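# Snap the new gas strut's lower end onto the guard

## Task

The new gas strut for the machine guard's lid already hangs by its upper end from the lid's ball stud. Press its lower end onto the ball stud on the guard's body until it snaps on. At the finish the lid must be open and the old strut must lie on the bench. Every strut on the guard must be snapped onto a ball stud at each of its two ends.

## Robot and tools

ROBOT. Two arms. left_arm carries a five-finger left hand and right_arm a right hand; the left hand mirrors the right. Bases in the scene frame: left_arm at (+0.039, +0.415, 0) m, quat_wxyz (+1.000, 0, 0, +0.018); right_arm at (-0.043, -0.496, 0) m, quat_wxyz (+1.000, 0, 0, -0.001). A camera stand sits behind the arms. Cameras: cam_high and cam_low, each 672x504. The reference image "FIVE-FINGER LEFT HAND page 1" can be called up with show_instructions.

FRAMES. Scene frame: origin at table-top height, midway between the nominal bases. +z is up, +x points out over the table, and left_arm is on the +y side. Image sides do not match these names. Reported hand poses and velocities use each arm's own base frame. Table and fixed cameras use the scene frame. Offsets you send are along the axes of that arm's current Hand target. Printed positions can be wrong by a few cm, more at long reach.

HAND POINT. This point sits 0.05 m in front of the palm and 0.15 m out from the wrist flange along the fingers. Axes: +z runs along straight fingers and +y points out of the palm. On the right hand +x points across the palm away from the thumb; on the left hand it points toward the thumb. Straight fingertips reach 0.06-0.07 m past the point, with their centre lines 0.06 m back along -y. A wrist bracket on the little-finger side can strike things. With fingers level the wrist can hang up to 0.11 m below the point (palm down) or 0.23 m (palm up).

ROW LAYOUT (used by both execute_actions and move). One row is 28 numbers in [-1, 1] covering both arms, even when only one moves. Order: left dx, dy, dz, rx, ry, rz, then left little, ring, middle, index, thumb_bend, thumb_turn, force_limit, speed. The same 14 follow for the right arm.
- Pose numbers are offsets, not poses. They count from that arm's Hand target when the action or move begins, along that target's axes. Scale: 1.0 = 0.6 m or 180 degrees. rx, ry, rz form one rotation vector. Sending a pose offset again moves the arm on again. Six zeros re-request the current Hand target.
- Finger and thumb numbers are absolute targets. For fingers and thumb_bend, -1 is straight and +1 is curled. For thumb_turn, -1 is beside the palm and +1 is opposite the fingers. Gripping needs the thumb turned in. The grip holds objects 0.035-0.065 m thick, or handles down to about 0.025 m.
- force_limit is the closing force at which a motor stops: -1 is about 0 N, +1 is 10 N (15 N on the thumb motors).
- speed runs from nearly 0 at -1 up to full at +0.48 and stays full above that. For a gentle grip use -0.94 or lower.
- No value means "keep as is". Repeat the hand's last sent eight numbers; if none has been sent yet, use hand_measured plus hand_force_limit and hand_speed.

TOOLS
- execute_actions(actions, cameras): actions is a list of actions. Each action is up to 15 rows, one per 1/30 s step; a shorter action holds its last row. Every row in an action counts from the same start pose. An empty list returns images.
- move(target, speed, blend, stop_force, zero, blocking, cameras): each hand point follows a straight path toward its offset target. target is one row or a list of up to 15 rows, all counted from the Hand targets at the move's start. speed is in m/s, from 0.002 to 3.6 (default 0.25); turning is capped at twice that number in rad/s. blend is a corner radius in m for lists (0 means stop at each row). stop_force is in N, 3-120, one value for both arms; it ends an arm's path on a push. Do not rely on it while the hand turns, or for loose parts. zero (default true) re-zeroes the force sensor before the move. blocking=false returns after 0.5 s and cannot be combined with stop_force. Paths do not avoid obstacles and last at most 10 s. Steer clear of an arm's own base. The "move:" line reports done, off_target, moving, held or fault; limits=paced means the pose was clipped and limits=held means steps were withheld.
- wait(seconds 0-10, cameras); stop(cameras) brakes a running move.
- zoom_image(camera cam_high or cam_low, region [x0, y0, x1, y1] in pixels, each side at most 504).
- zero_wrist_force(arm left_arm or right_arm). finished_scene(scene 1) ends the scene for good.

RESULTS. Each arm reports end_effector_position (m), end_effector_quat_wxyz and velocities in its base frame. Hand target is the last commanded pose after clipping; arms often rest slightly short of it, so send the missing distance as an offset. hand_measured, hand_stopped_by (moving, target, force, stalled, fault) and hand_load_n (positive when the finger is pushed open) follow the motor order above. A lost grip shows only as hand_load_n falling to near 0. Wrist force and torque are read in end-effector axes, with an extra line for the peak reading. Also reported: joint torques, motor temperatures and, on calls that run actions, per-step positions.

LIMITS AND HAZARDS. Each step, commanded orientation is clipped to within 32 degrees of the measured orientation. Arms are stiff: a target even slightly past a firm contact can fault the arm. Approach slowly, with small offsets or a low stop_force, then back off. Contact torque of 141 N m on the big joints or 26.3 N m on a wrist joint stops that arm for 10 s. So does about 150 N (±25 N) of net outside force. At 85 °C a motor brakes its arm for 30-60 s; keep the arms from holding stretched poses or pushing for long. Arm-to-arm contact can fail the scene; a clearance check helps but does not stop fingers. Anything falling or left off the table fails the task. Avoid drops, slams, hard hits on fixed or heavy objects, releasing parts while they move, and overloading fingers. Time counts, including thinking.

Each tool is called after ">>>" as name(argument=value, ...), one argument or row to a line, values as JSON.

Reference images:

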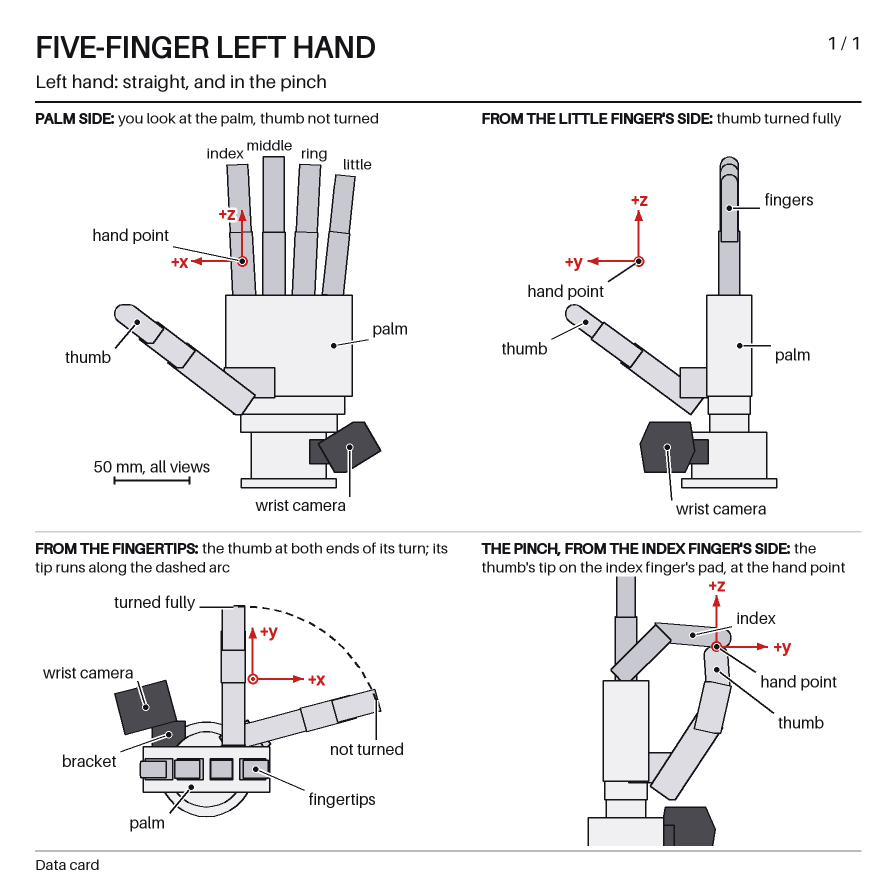

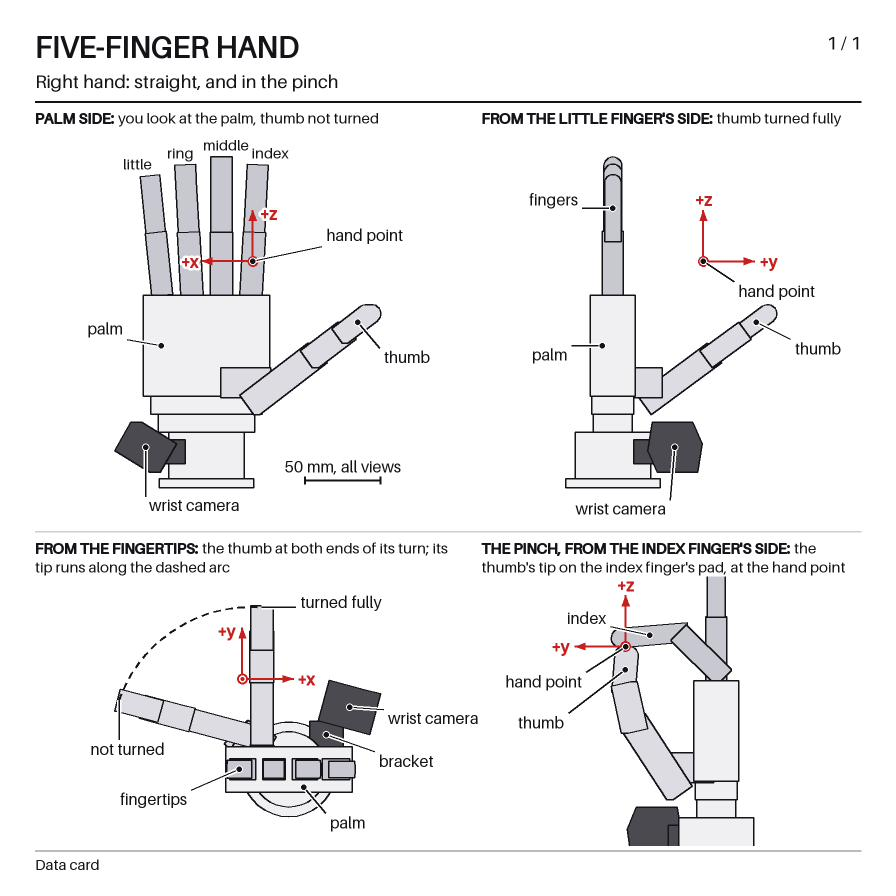

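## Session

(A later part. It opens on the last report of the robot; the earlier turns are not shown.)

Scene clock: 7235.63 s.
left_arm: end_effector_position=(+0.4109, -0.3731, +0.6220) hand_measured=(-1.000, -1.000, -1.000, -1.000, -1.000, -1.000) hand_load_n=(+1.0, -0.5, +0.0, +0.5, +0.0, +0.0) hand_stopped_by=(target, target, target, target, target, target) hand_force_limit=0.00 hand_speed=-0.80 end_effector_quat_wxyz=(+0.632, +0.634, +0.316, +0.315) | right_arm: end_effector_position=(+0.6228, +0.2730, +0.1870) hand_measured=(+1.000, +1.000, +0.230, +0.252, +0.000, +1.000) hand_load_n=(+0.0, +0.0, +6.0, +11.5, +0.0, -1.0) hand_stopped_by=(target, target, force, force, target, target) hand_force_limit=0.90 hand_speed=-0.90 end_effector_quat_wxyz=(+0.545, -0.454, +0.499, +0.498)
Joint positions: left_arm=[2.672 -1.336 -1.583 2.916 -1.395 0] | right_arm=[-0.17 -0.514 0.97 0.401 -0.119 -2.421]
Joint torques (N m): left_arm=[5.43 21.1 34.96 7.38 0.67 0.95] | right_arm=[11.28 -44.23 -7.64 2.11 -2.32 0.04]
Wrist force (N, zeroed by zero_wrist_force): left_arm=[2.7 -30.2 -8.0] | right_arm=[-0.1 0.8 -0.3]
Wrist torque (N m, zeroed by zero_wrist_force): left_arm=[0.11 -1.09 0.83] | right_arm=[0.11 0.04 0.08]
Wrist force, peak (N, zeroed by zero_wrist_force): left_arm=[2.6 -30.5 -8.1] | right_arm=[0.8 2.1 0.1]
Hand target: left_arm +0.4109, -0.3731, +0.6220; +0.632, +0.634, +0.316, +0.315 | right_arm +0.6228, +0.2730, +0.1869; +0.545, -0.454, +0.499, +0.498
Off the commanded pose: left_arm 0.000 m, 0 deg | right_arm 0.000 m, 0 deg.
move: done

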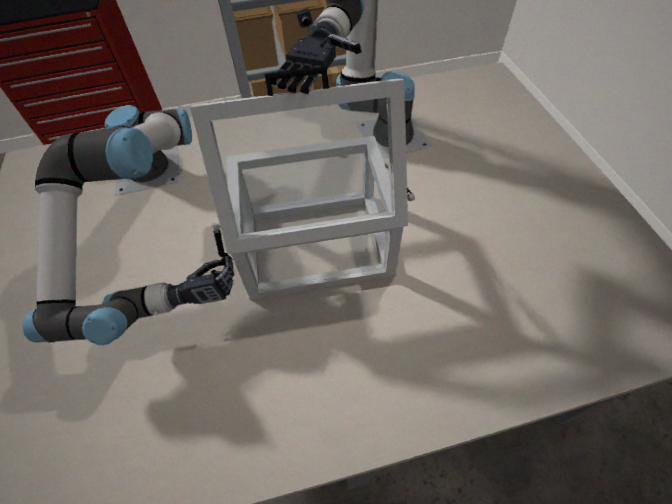

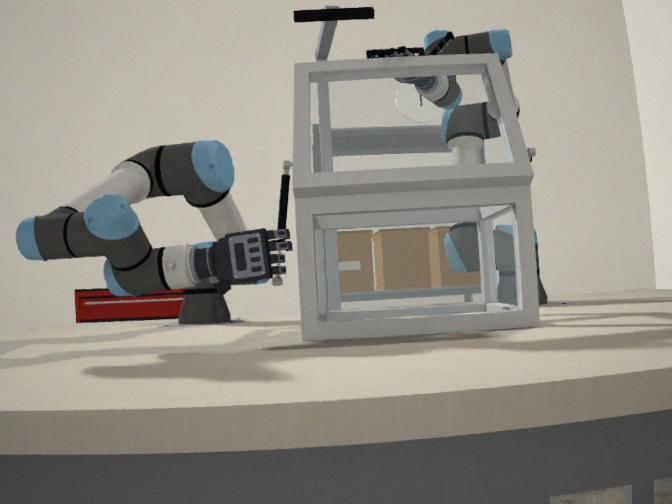

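>>> zoom_image(
  camera="cam_low",
  region=[262, 262, 292, 292],
)

>>> zoom_image(
  camera="cam_low",
  region=[260, 220, 300, 295],
)

Scaled by 16.800.

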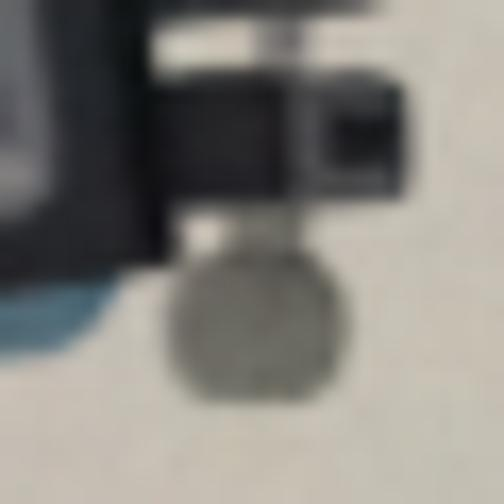

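Scaled by 6.720.

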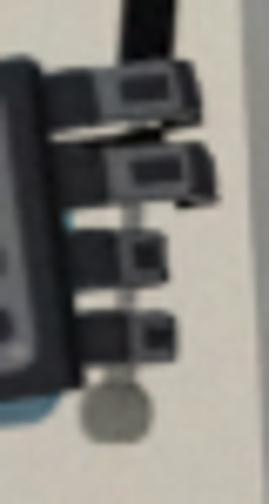

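>>> zoom_image(
  camera="cam_low",
  region=[269, 273, 285, 289],
)

>>> zoom_image(
  camera="cam_high",
  region=[205, 225, 245, 300],
)

Scaled by 31.500.

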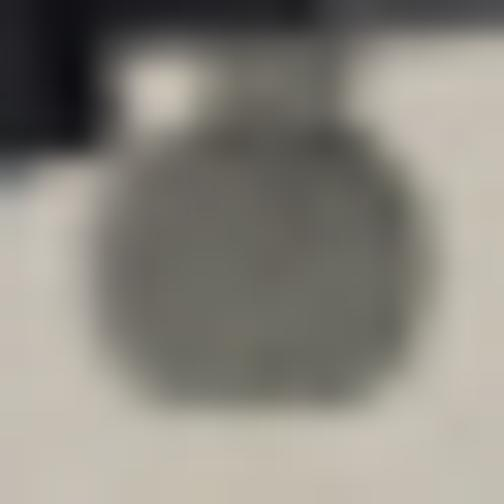

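Scaled by 6.720.

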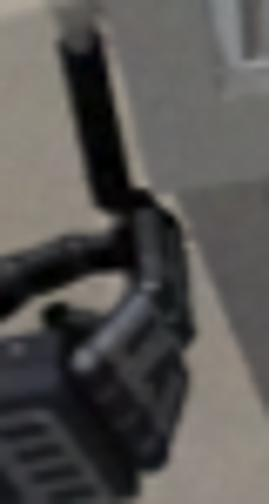

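>>> move(
  target=[
    [0,0,0,0,0,0,-1,-1,-1,-1,-1,-1,0,-0.8,0.0015,0.00045,0.0166,0,0,0,1,1,0.8,0.8,0,1,0.9,-0.9],
    [0,0,0,0,0,0,-1,-1,-1,-1,-1,-1,0,-0.8,0.0015,-0.01,0.0166,0,0,0,1,1,0.8,0.8,0,1,0.9,-0.9],
  ],
  speed=[0.03,0.01],
  cameras=["cam_low"],
)

>>> zoom_image(
  camera="cam_low",
  region=[240, 180, 320, 300],
)

Scene clock: 7292.97 s.
left_arm: end_effector_position=(+0.4109, -0.3731, +0.6220) hand_measured=(-1.000, -1.000, -1.000, -1.000, -1.000, -1.000) hand_load_n=(+1.0, +0.0, +0.0, +1.0, +0.0, +0.0) hand_stopped_by=(target, target, target, target, target, target) hand_force_limit=0.00 hand_speed=-0.80 end_effector_quat_wxyz=(+0.632, +0.634, +0.316, +0.315) | right_arm: end_effector_position=(+0.6297, +0.2824, +0.1869) hand_measured=(+1.000, +1.000, +0.230, +0.252, +0.000, +1.000) hand_load_n=(+0.0, +0.0, +2.5, +10.5, +0.0, -1.0) hand_stopped_by=(target, target, force, force, target, target) hand_force_limit=0.90 hand_speed=-0.90 end_effector_quat_wxyz=(+0.545, -0.454, +0.499, +0.498)
Joint positions: left_arm=[2.672 -1.336 -1.583 2.916 -1.395 0] | right_arm=[-0.154 -0.466 0.895 0.537 -0.109 -2.532]
Joint torques (N m): left_arm=[5.75 20.97 35.07 7.43 0.79 1.02] | right_arm=[16.46 -51.1 -6.78 4.11 0.93 -1.11]
Wrist force (N, zeroed by zero_wrist_force): left_arm=[2.6 -30.3 -7.9] | right_arm=[-1.1 1.9 -11.4]
Wrist torque (N m, zeroed by zero_wrist_force): left_arm=[0.12 -1.07 0.81] | right_arm=[0.23 0.41 0.10]
Wrist force, peak (N, zeroed by zero_wrist_force): left_arm=[2.7 -30.6 -7.9] | right_arm=[-2.1 6.8 -27.9]
Hand target: left_arm +0.4109, -0.3731, +0.6220; +0.632, +0.634, +0.316, +0.315 | right_arm +0.6297, +0.2824, +0.1869; +0.545, -0.454, +0.499, +0.498
Off the commanded pose: left_arm 0.000 m, 0 deg | right_arm 0.000 m, 0 deg.
move: done
Images, in order (width x height): cam_low 672x504.

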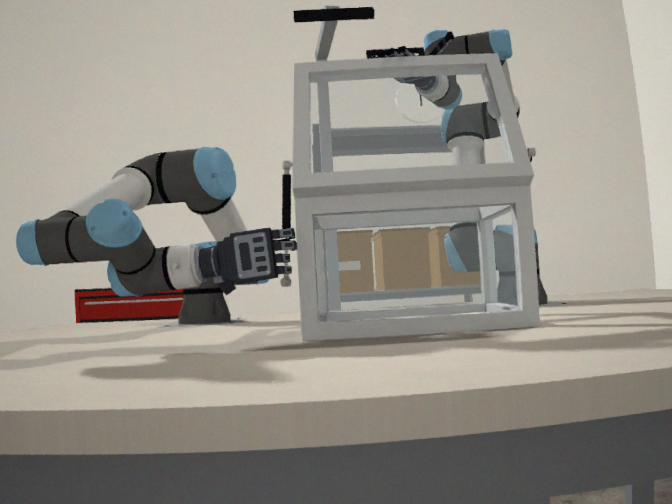

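Scaled by 4.200.

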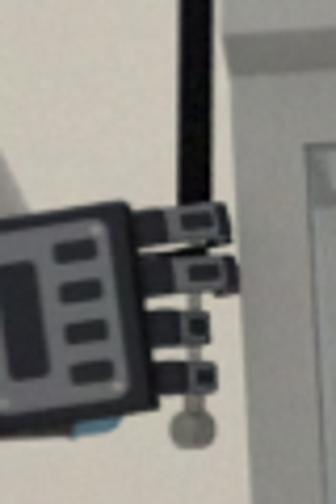

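>>> move(
  target=[
    [0,0,0,0,0,0,-1,-1,-1,-1,-1,-1,0,-0.8,-0.00045,-0.00014,-0.005,0,0,0,1,1,0.8,0.8,0,1,0.9,-0.9],
    [0,0,0,0,0,0,-1,-1,-1,-1,-1,-1,0,-0.8,-0.00045,-0.02514,-0.005,0,0,0,1,1,0.8,0.8,0,1,0.9,-0.9],
  ],
  speed=[0.02,0.015],
  cameras=["cam_low"],
)

>>> zoom_image(
  camera="cam_low",
  region=[240, 180, 320, 300],
)

Scene clock: 7305.10 s.
left_arm: end_effector_position=(+0.4109, -0.3731, +0.6220) hand_measured=(-1.000, -1.000, -1.000, -1.000, -1.000, -1.000) hand_load_n=(+1.0, +0.0, +0.0, +0.5, +0.0, +0.0) hand_stopped_by=(target, target, target, target, target, target) hand_force_limit=0.00 hand_speed=-0.80 end_effector_quat_wxyz=(+0.632, +0.634, +0.316, +0.315) | right_arm: end_effector_position=(+0.6445, +0.2780, +0.1868) hand_measured=(+1.000, +1.000, +0.230, +0.252, +0.000, +1.000) hand_load_n=(+0.0, +0.0, +6.5, +11.0, -0.5, -1.0) hand_stopped_by=(target, target, force, force, target, target) hand_force_limit=0.90 hand_speed=-0.90 end_effector_quat_wxyz=(+0.545, -0.454, +0.499, +0.498)
Joint positions: left_arm=[2.672 -1.336 -1.583 2.916 -1.395 0] | right_arm=[-0.157 -0.429 0.814 0.558 -0.111 -2.509]
Joint torques (N m): left_arm=[5.96 21.18 34.35 7.35 0.89 1.05] | right_arm=[12.44 -56.15 -8.84 3.57 -0.83 -0.63]
Wrist force (N, zeroed by zero_wrist_force): left_arm=[2.6 -30.3 -7.9] | right_arm=[-0.4 0.5 -0.8]
Wrist torque (N m, zeroed by zero_wrist_force): left_arm=[0.10 -1.07 0.82] | right_arm=[0.08 0.09 0.07]
Wrist force, peak (N, zeroed by zero_wrist_force): left_arm=[2.7 -30.5 -8.0] | right_arm=[-1.5 0.6 -11.9]
Hand target: left_arm +0.4109, -0.3731, +0.6220; +0.632, +0.634, +0.316, +0.315 | right_arm +0.6444, +0.2780, +0.1869; +0.545, -0.454, +0.499, +0.498
Off the commanded pose: left_arm 0.000 m, 0 deg | right_arm 0.000 m, 0 deg.
move: done
Images, in order (width x height): cam_low 672x504.

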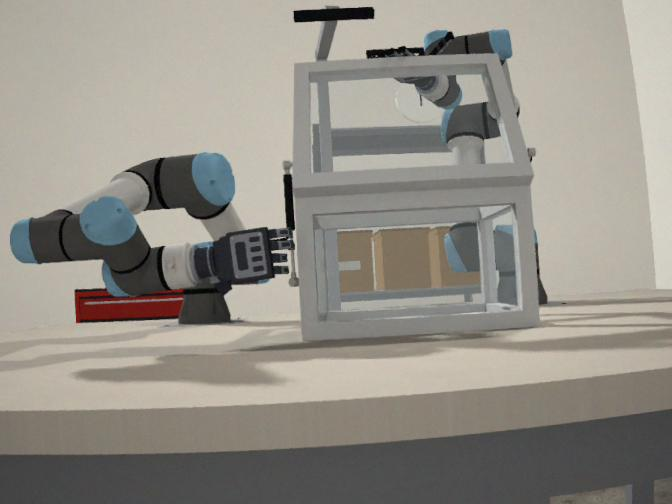

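Scaled by 4.200.

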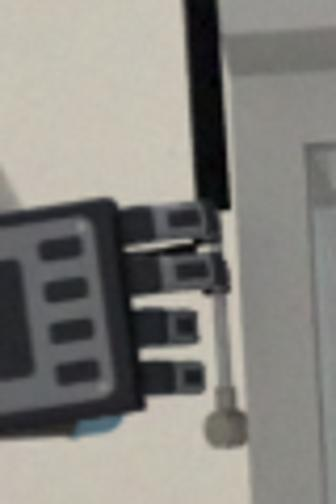

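>>> move(
  target=[
    [0,0,0,0,0,0,-1,-1,-1,-1,-1,-1,0,-0.8,-0.00045,-0.01,-0.005,0,0,0,1,1,0.8,0.8,0,1,0.9,-0.9],
    [0,0,0,0,0,0,-1,-1,-1,-1,-1,-1,0,-0.8,-0.012,-0.02,-0.13,0,0,0,1,1,0.8,0.8,0,1,0.9,-0.9],
  ],
  speed=[0.05,0.1],
  blend=[0.003,0],
  cameras=["all"],
)

>>> zoom_image(
  camera="cam_low",
  region=[280, 250, 310, 295],
)

>>> zoom_image(
  camera="cam_high",
  region=[190, 210, 260, 310],
)

Scene clock: 7313.60 s.
left_arm: end_effector_position=(+0.4109, -0.3731, +0.6220) hand_measured=(-1.000, -1.000, -1.000, -1.000, -1.000, -1.000) hand_load_n=(+0.5, +0.0, +0.0, +1.0, +0.0, +0.0) hand_stopped_by=(target, target, target, target, target, target) hand_force_limit=0.00 hand_speed=-0.80 end_effector_quat_wxyz=(+0.632, +0.634, +0.316, +0.315) | right_arm: end_effector_position=(+0.6492, +0.1988, +0.1871) hand_measured=(+1.000, +1.000, +0.230, +0.252, +0.000, +1.000) hand_load_n=(+0.0, +0.0, +6.5, +11.0, +0.0, -1.0) hand_stopped_by=(target, target, force, force, target, target) hand_force_limit=0.90 hand_speed=-0.90 end_effector_quat_wxyz=(+0.545, -0.454, +0.499, +0.498) end_effector_velocity=(+0.000, +0.000, +0.001) end_effector_angular_velocity=(+0.000, -0.001, +0.000)
Joint positions: left_arm=[2.672 -1.336 -1.583 2.916 -1.395 0] | right_arm=[-0.271 -0.547 0.97 0.046 -0.2 -2.029]
Joint velocities: left_arm=[within noise] | right_arm=[0 -0.001 -0.001 0.005 0 -0.004]
Joint torques (N m): left_arm=[5.71 21.67 34.62 7.31 0.92 0.96] | right_arm=[9.35 -46.09 -20.53 3.49 0.83 -1.46]
Wrist force (N, zeroed by zero_wrist_force): left_arm=[2.5 -30.5 -8.0] | right_arm=[-0.1 0.6 -1.0]
Wrist torque (N m, zeroed by zero_wrist_force): left_arm=[0.11 -1.06 0.81] | right_arm=[0.13 0.05 0.00]
Wrist force, peak (N, zeroed by zero_wrist_force): left_arm=[2.6 -30.5 -8.0] | right_arm=[-0.3 0.6 -2.0]
Hand target: left_arm +0.4109, -0.3731, +0.6220; +0.632, +0.634, +0.316, +0.315 | right_arm +0.6493, +0.1989, +0.1870; +0.545, -0.454, +0.499, +0.498
Off the commanded pose: left_arm 0.000 m, 0 deg | right_arm 0.000 m, 0 deg.
move: done

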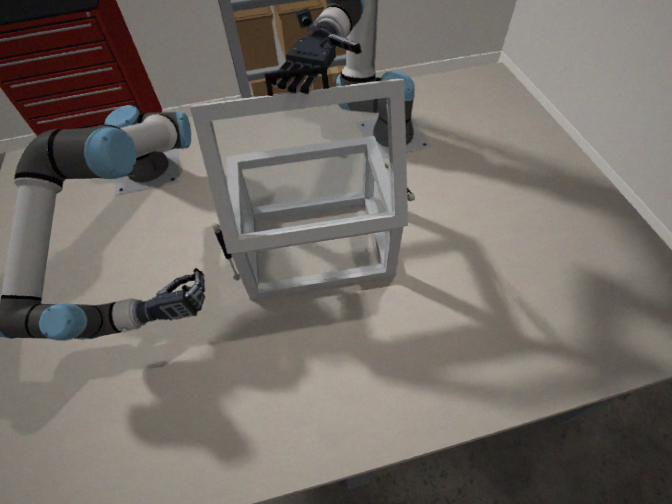

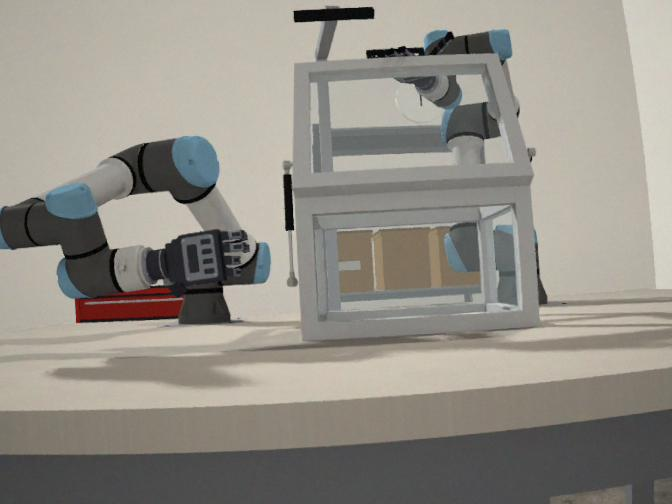

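Scaled by 11.200.

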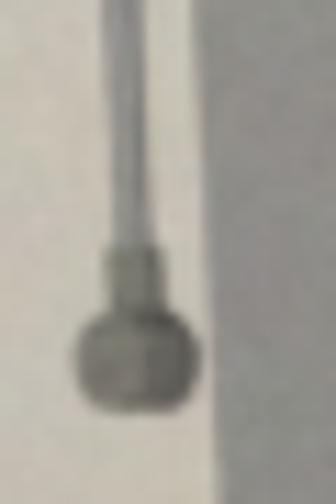

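Scaled by 5.040.

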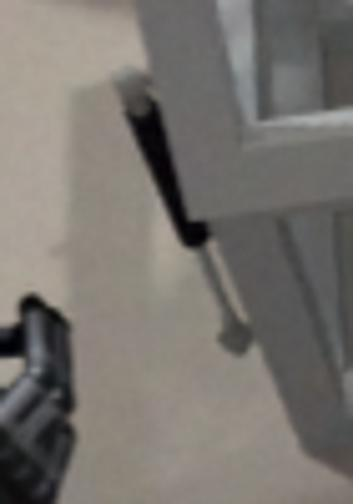

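>>> zoom_image(
  camera="cam_high",
  region=[228, 268, 246, 286],
)

>>> zoom_image(
  camera="cam_low",
  region=[284, 272, 302, 290],
)

>>> zoom_image(
  camera="cam_low",
  region=[278, 155, 302, 180],
)

>>> zoom_image(
  camera="cam_high",
  region=[208, 220, 228, 240],
)

Scaled by 28.000.

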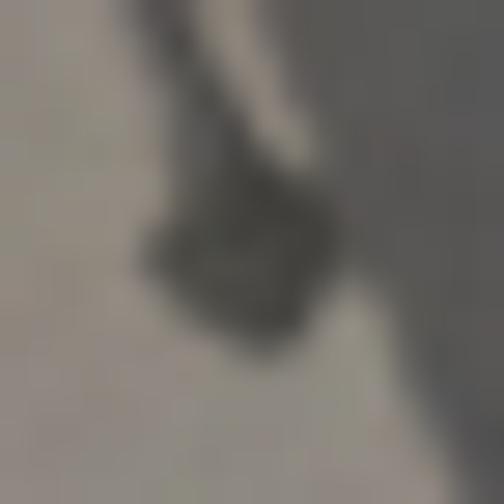

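Scaled by 28.000.

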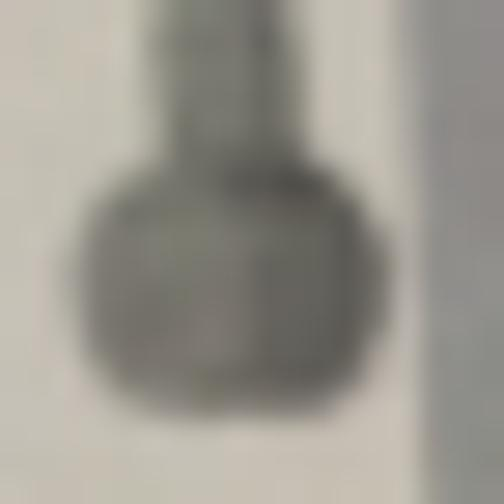

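Scaled by 20.160.

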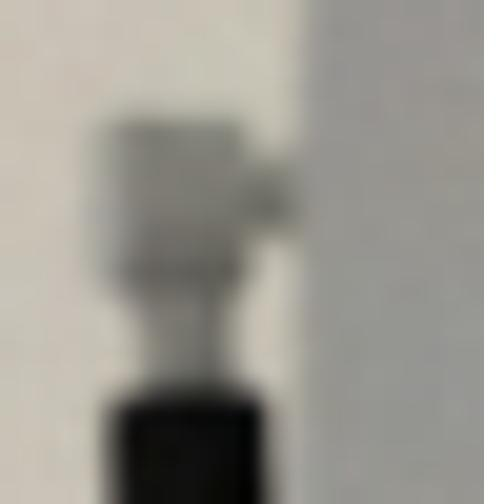

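Scaled by 25.200.

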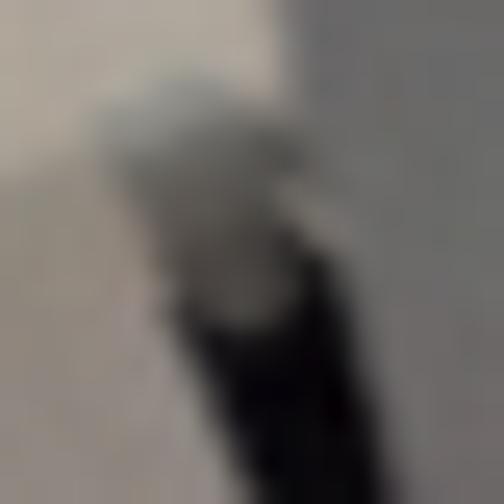

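>>> zoom_image(
  camera="cam_low",
  region=[278, 200, 308, 235],
)

>>> zoom_image(
  camera="cam_high",
  region=[200, 150, 260, 240],
)

Scaled by 14.400.

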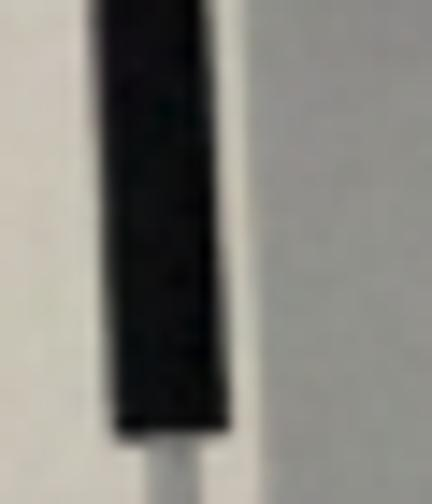

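Scaled by 5.600.

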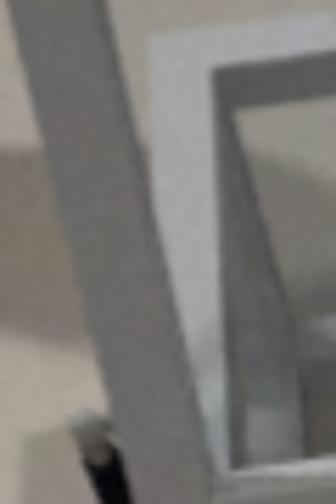

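>>> move(
  target=[
    [0,0,0,0,0,0,-1,-1,-1,-1,-1,-1,0,-0.8,-0.3659,0.0704,-0.106,0,0,0,1,1,-0.4,0,0,1,0.8,-0.3],
    [0,0,0,0,0,0,-1,-1,-1,-1,-1,-1,0,-0.8,-0.3659,0.0704,-0.106,0,0,0.333,1,1,-0.4,0,0,1,0.8,-0.3],
    [0,0,0,0,0,0,-1,-1,-1,-1,-1,-1,0,-0.8,-0.3659,0.0704,-0.106,0,0,0.667,1,1,-0.4,0,0,1,0.8,-0.3],
  ],
  speed=[0.2,0.4,0.4],
  blend=[0.02,0.0,0.0],
  cameras=["all"],
)

Scene clock: 7539.20 s.
left_arm: end_effector_position=(+0.4109, -0.3731, +0.6220) hand_measured=(-1.000, -1.000, -1.000, -1.000, -1.000, -1.000) hand_load_n=(+1.0, +0.0, +0.0, +0.5, +0.0, +0.0) hand_stopped_by=(target, target, target, target, target, target) hand_force_limit=0.00 hand_speed=-0.80 end_effector_quat_wxyz=(+0.632, +0.634, +0.316, +0.315) | right_arm: end_effector_position=(+0.6001, +0.1199, +0.4001) hand_measured=(+1.000, +1.000, -0.400, +0.000, +0.000, +1.000) hand_load_n=(+0.0, +0.0, +0.0, +0.0, +0.0, +0.0) hand_stopped_by=(target, target, target, target, target, target) hand_force_limit=0.80 hand_speed=-0.30 end_effector_quat_wxyz=(-0.159, +0.205, +0.643, +0.721)
Joint positions: left_arm=[2.672 -1.336 -1.583 2.916 -1.395 0] | right_arm=[-0.478 -1.169 1.468 -0.064 -0.396 0.31]
Joint torques (N m): left_arm=[5.86 21.8 33.88 7.15 1.03 1.01] | right_arm=[4.02 -22.38 -19.22 3.08 0.61 0.89]
Wrist force (N, zeroed by zero_wrist_force): left_arm=[2.6 -30.6 -7.9] | right_arm=[2.0 3.2 -1.0]
Wrist torque (N m, zeroed by zero_wrist_force): left_arm=[0.09 -1.07 0.82] | right_arm=[0.45 -0.12 0.11]
Wrist force, peak (N, zeroed by zero_wrist_force): left_arm=[2.6 -30.6 -7.9] | right_arm=[2.6 3.4 -0.9]
Hand target: left_arm +0.4109, -0.3731, +0.6220; +0.632, +0.634, +0.316, +0.315 | right_arm +0.6001, +0.1200, +0.4001; -0.159, +0.205, +0.643, +0.721
Off the commanded pose: left_arm 0.000 m, 0 deg | right_arm 0.000 m, 0 deg.
move: done

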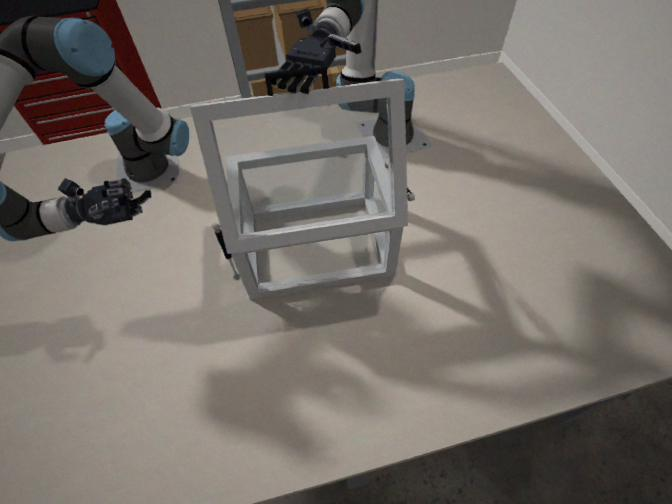

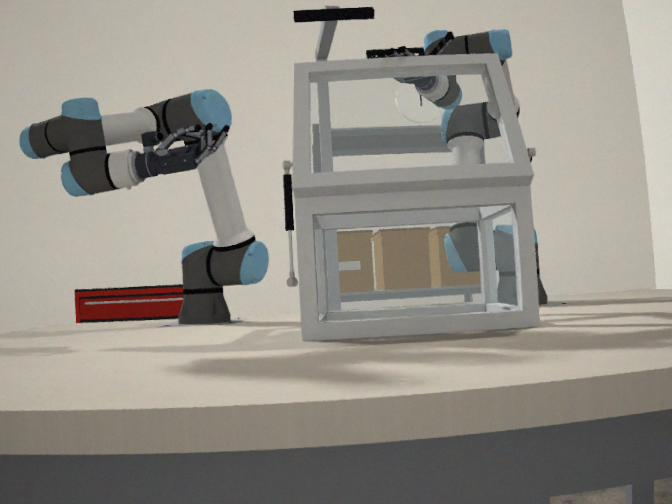

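>>> move(
  target=[
    [0,0,0,0,0,0,-1,-1,-1,-1,-1,-1,0,-0.8,-0.0103,-0.2013,0.131,0.1989,0.0813,0.33,1,1,-0.4,0,0,1,0.8,-0.3],
  ],
  speed=0.2,
  cameras=["all"],
)

Scene clock: 7573.17 s.
left_arm: end_effector_position=(+0.4109, -0.3731, +0.6220) hand_measured=(-1.000, -1.000, -1.000, -1.000, -1.000, -1.000) hand_load_n=(+1.0, +0.0, +0.0, +0.5, +0.0, +0.0) hand_stopped_by=(target, target, target, target, target, target) hand_force_limit=0.00 hand_speed=-0.80 end_effector_quat_wxyz=(+0.632, +0.634, +0.316, +0.315) | right_arm: end_effector_position=(+0.5530, +0.2127, +0.3000) hand_measured=(+1.000, +1.000, -0.400, +0.000, +0.000, +1.000) hand_load_n=(+0.0, +0.0, +0.0, +0.0, +0.0, +0.0) hand_stopped_by=(target, target, target, target, target, target) hand_force_limit=0.80 hand_speed=-0.30 end_effector_quat_wxyz=(+0.617, -0.346, -0.616, -0.346)
Joint positions: left_arm=[2.672 -1.336 -1.583 2.916 -1.395 0] | right_arm=[-0.263 -0.982 1.202 -0.218 -0.811 1.571]
Joint torques (N m): left_arm=[5.78 21.27 33.77 7.06 1.11 1.07] | right_arm=[-13.76 -51.52 -11.73 -0.26 1.76 -0.02]
Wrist force (N, zeroed by zero_wrist_force): left_arm=[2.6 -30.2 -8.1] | right_arm=[3.6 1.9 -1.4]
Wrist torque (N m, zeroed by zero_wrist_force): left_arm=[0.14 -1.08 0.82] | right_arm=[0.37 -0.32 0.26]
Wrist force, peak (N, zeroed by zero_wrist_force): left_arm=[2.7 -30.5 -8.0] | right_arm=[3.5 2.3 -1.8]
Hand target: left_arm +0.4109, -0.3731, +0.6220; +0.632, +0.634, +0.316, +0.315 | right_arm +0.5530, +0.2126, +0.3000; +0.617, -0.347, -0.616, -0.346
Off the commanded pose: left_arm 0.000 m, 0 deg | right_arm 0.000 m, 0 deg.
move: done

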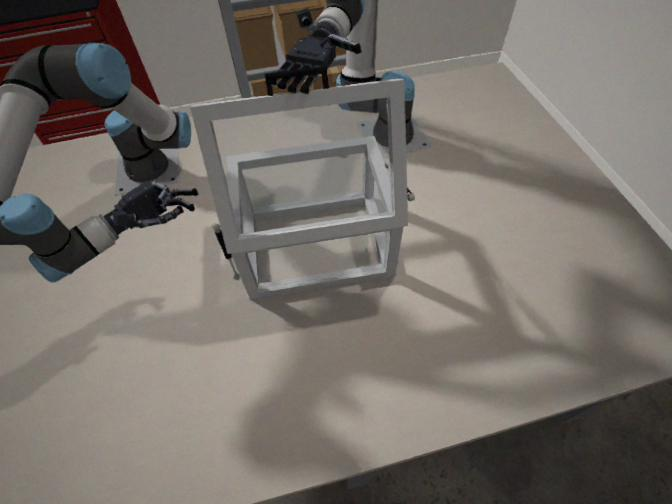

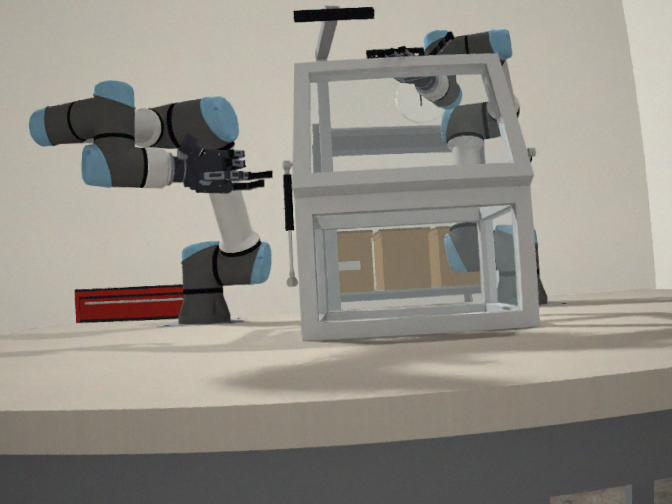

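>>> move(
  target=[
    [0,0,0,0,0,0,-1,-1,-1,-1,-1,-1,0,-0.8,-0.23,0,0,0,0,0,1,1,-0.4,0,0,1,0.8,-0.3],
    [0,0,0,0,0,0,-1,-1,-1,-1,-1,-1,0,-0.8,-0.23,0.068,0.0027,0.0833,0,0,1,1,-0.4,0,0,1,0.8,-0.3],
  ],
  speed=0.15,
  blend=[0.01,0],
  cameras=["all"],
)

>>> zoom_image(
  camera="cam_low",
  region=[230, 200, 320, 310],
)

>>> zoom_image(
  camera="cam_high",
  region=[150, 200, 260, 310],
)

Scene clock: 7589.43 s.
left_arm: end_effector_position=(+0.4109, -0.3731, +0.6220) hand_measured=(-1.000, -1.000, -1.000, -1.000, -1.000, -1.000) hand_load_n=(+0.5, +0.0, +0.0, +0.5, +0.0, +0.0) hand_stopped_by=(target, target, target, target, target, target) hand_force_limit=0.00 hand_speed=-0.80 end_effector_quat_wxyz=(+0.632, +0.634, +0.316, +0.315) | right_arm: end_effector_position=(+0.5866, +0.2354, +0.1619) hand_measured=(+1.000, +1.000, -0.400, +0.000, +0.000, +1.000) hand_load_n=(+0.0, +0.0, +0.0, +0.0, +0.0, +0.0) hand_stopped_by=(target, target, target, target, target, target) hand_force_limit=0.80 hand_speed=-0.30 end_effector_quat_wxyz=(+0.657, -0.263, -0.656, -0.263)
Joint positions: left_arm=[2.672 -1.336 -1.583 2.916 -1.395 0] | right_arm=[-0.158 -0.636 0.955 -0.316 -0.967 1.571]
Joint torques (N m): left_arm=[5.81 21.28 34.57 7.11 1.12 1.07] | right_arm=[-12.74 -55.85 -21.68 0.53 1.48 -1.14]
Wrist force (N, zeroed by zero_wrist_force): left_arm=[2.5 -29.7 -7.9] | right_arm=[3.9 1.6 -1.3]
Wrist torque (N m, zeroed by zero_wrist_force): left_arm=[0.16 -1.06 0.81] | right_arm=[0.34 -0.36 0.27]
Wrist force, peak (N, zeroed by zero_wrist_force): left_arm=[2.7 -30.5 -8.0] | right_arm=[5.6 1.8 -1.3]
Hand target: left_arm +0.4109, -0.3731, +0.6220; +0.632, +0.634, +0.316, +0.315 | right_arm +0.5867, +0.2353, +0.1620; +0.657, -0.263, -0.656, -0.263
Off the commanded pose: left_arm 0.000 m, 0 deg | right_arm 0.000 m, 0 deg.
move: done

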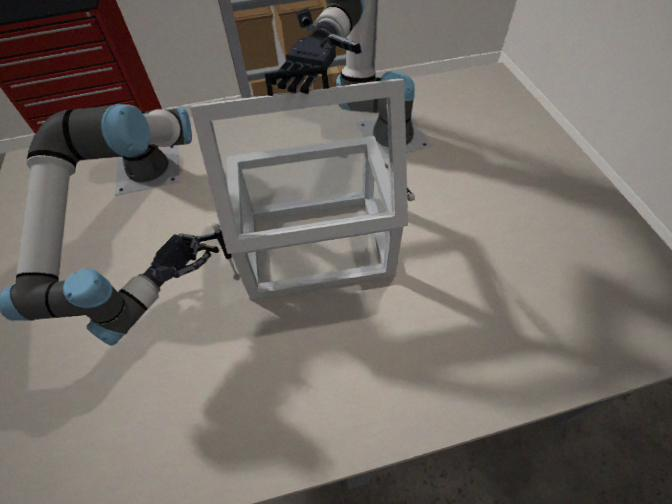

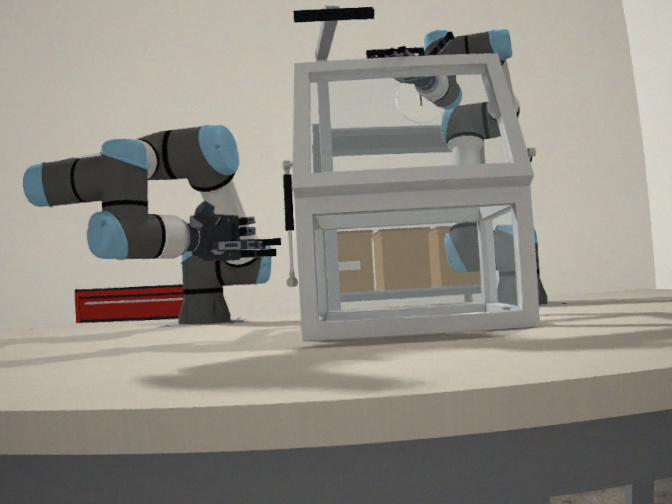

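Scaled by 4.582.

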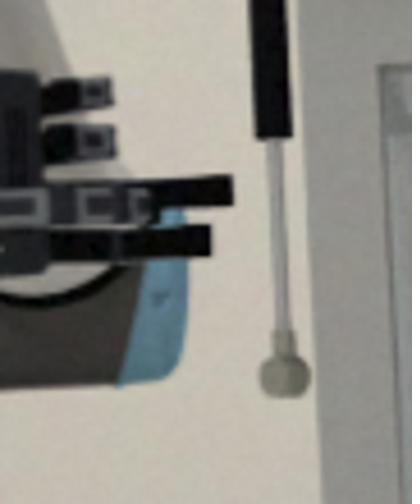

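Scaled by 4.582.

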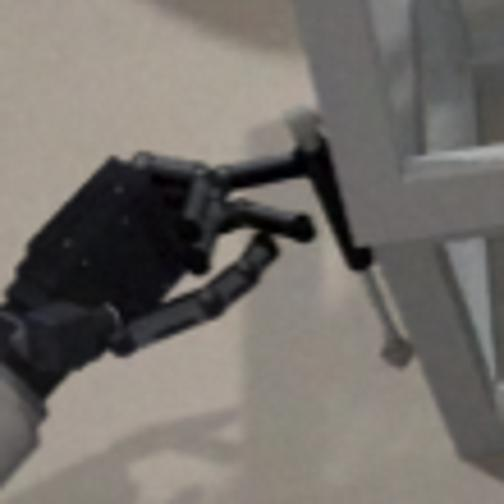

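>>> move(
  target=[
    [0,0,0,0,0,0,-1,-1,-1,-1,-1,-1,0,-0.8,0,0.05,0,0,0,0,1,1,-0.4,0,0,1,0.8,-0.3],
  ],
  speed=0.05,
  cameras=["all"],
)

>>> zoom_image(
  camera="cam_low",
  region=[250, 210, 310, 290],
)

>>> zoom_image(
  camera="cam_high",
  region=[190, 225, 250, 290],
)

Scene clock: 7616.53 s.
left_arm: end_effector_position=(+0.4109, -0.3731, +0.6220) hand_measured=(-1.000, -1.000, -1.000, -1.000, -1.000, -1.000) hand_load_n=(+0.5, +0.0, +0.0, +0.5, +0.0, +0.0) hand_stopped_by=(target, target, target, target, target, target) hand_force_limit=0.00 hand_speed=-0.80 end_effector_quat_wxyz=(+0.632, +0.634, +0.316, +0.315) | right_arm: end_effector_position=(+0.6073, +0.2571, +0.1619) hand_measured=(+1.000, +1.000, -0.400, +0.000, +0.000, +1.000) hand_load_n=(+0.0, +0.0, +0.0, +0.0, +0.0, +0.0) hand_stopped_by=(target, target, target, target, target, target) hand_force_limit=0.80 hand_speed=-0.30 end_effector_quat_wxyz=(+0.657, -0.263, -0.656, -0.263)
Joint positions: left_arm=[2.672 -1.336 -1.583 2.916 -1.395 0] | right_arm=[-0.124 -0.572 0.832 -0.257 -0.933 1.571]
Joint torques (N m): left_arm=[5.91 21.73 33.85 6.99 1.01 1.03] | right_arm=[-12.28 -63.8 -9.4 -0.44 -1.95 -1.47]
Wrist force (N, zeroed by zero_wrist_force): left_arm=[2.7 -30.1 -7.9] | right_arm=[4.1 1.8 -1.6]
Wrist torque (N m, zeroed by zero_wrist_force): left_arm=[0.11 -1.09 0.83] | right_arm=[0.38 -0.41 0.29]
Wrist force, peak (N, zeroed by zero_wrist_force): left_arm=[2.6 -30.5 -7.9] | right_arm=[4.1 2.4 -1.7]
Hand target: left_arm +0.4109, -0.3731, +0.6220; +0.632, +0.634, +0.316, +0.315 | right_arm +0.6074, +0.2570, +0.1619; +0.657, -0.263, -0.656, -0.263
Off the commanded pose: left_arm 0.000 m, 0 deg | right_arm 0.000 m, 0 deg.
move: done

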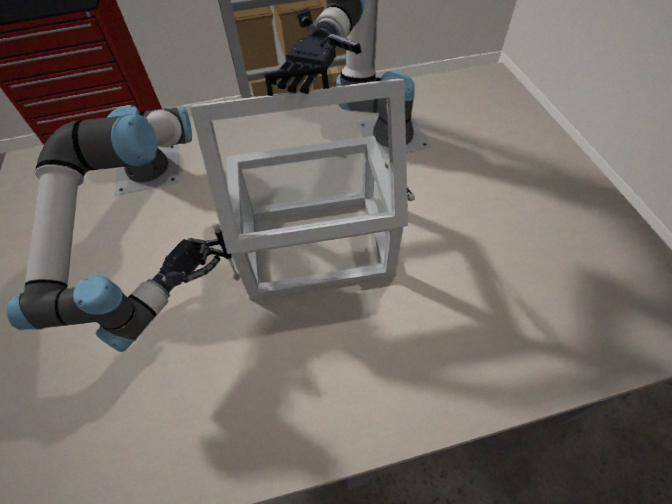

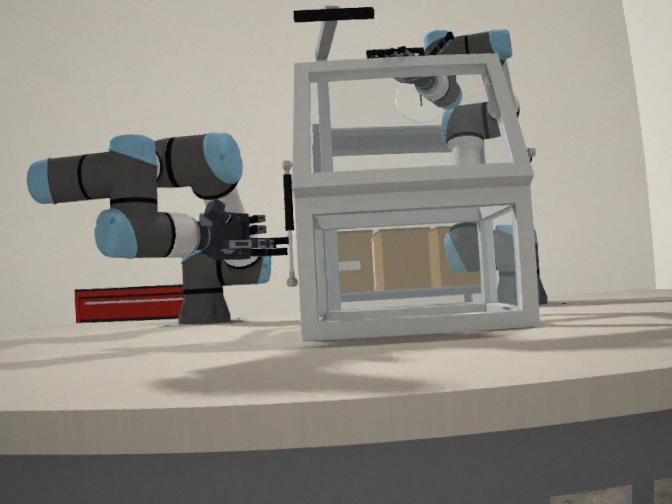

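Scaled by 6.300.

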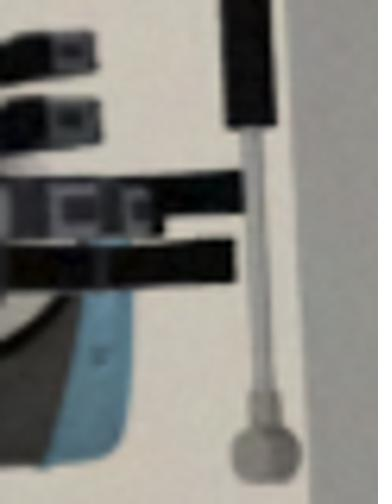

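Scaled by 7.754.

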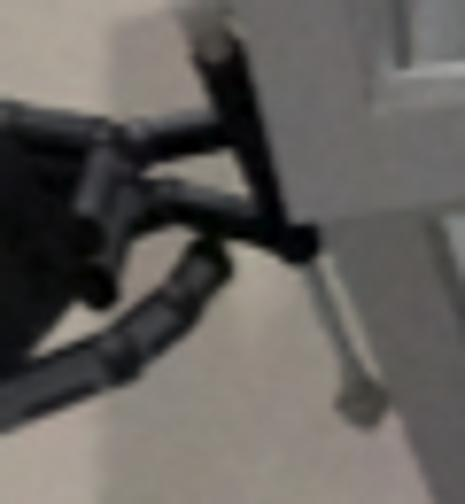

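>>> move(
  target=[
    [0,0,0,0,0,0,-1,-1,-1,-1,-1,-1,0,-0.8,0,0.0367,-0.01,0,0,0,1,1,-0.4,0.06,0,1,0.8,-0.3],
  ],
  speed=0.04,
  cameras=["all"],
)

>>> zoom_image(
  camera="cam_low",
  region=[270, 220, 310, 290],
)

>>> zoom_image(
  camera="cam_high",
  region=[205, 235, 250, 290],
)

Scene clock: 7648.80 s.
left_arm: end_effector_position=(+0.4109, -0.3731, +0.6220) hand_measured=(-1.000, -1.000, -1.000, -1.000, -1.000, -1.000) hand_load_n=(+1.0, +0.0, +0.0, +0.5, +0.0, +0.0) hand_stopped_by=(target, target, target, target, target, target) hand_force_limit=0.00 hand_speed=-0.80 end_effector_quat_wxyz=(+0.632, +0.634, +0.316, +0.315) | right_arm: end_effector_position=(+0.6269, +0.2689, +0.1618) hand_measured=(+1.000, +1.000, -0.400, +0.060, +0.000, +1.000) hand_load_n=(+0.0, +0.5, +0.0, +0.5, +0.0, +0.0) hand_stopped_by=(target, target, target, target, target, target) hand_force_limit=0.80 hand_speed=-0.30 end_effector_quat_wxyz=(+0.657, -0.263, -0.656, -0.263)
Joint positions: left_arm=[2.672 -1.336 -1.583 2.916 -1.395 0] | right_arm=[-0.106 -0.504 0.699 -0.192 -0.915 1.571]
Joint torques (N m): left_arm=[5.29 21.38 33.58 6.98 1.15 0.98] | right_arm=[-10.98 -65.24 -15.08 -0.56 -1.87 -1.42]
Wrist force (N, zeroed by zero_wrist_force): left_arm=[2.7 -30.3 -8.0] | right_arm=[3.8 1.6 -1.2]
Wrist torque (N m, zeroed by zero_wrist_force): left_arm=[0.10 -1.09 0.83] | right_arm=[0.31 -0.35 0.27]
Wrist force, peak (N, zeroed by zero_wrist_force): left_arm=[2.6 -30.5 -8.0] | right_arm=[4.2 1.7 -1.7]
Hand target: left_arm +0.4109, -0.3731, +0.6220; +0.632, +0.634, +0.316, +0.315 | right_arm +0.6269, +0.2688, +0.1619; +0.657, -0.263, -0.656, -0.263
Off the commanded pose: left_arm 0.000 m, 0 deg | right_arm 0.000 m, 0 deg.
move: done

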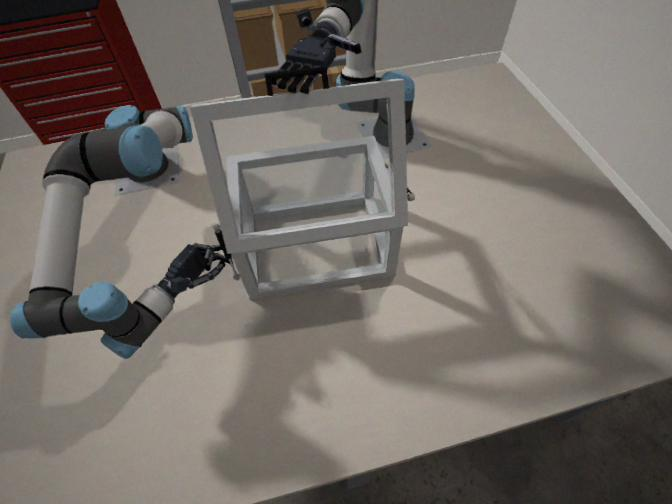

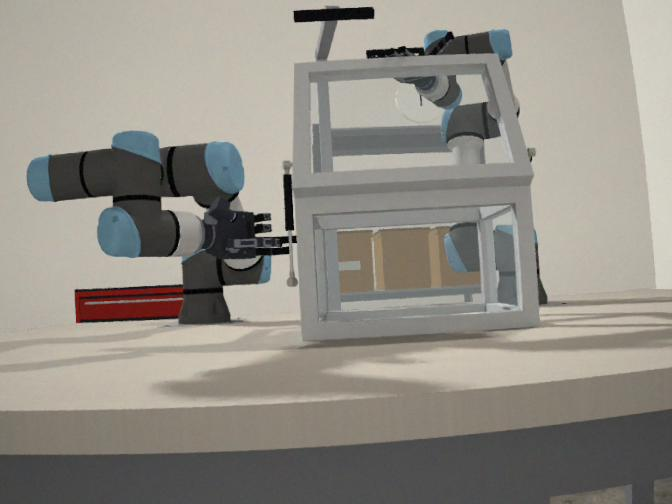

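Scaled by 7.200.

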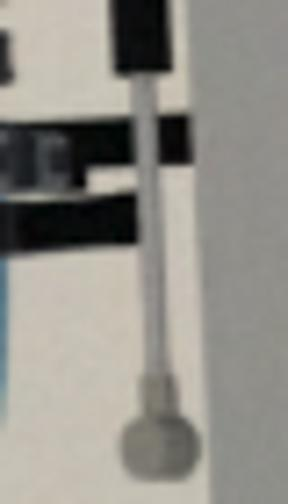

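Scaled by 9.164.

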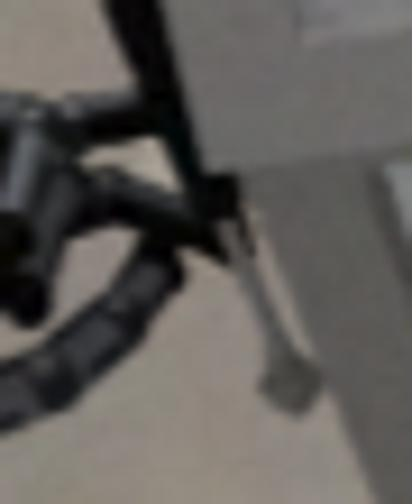

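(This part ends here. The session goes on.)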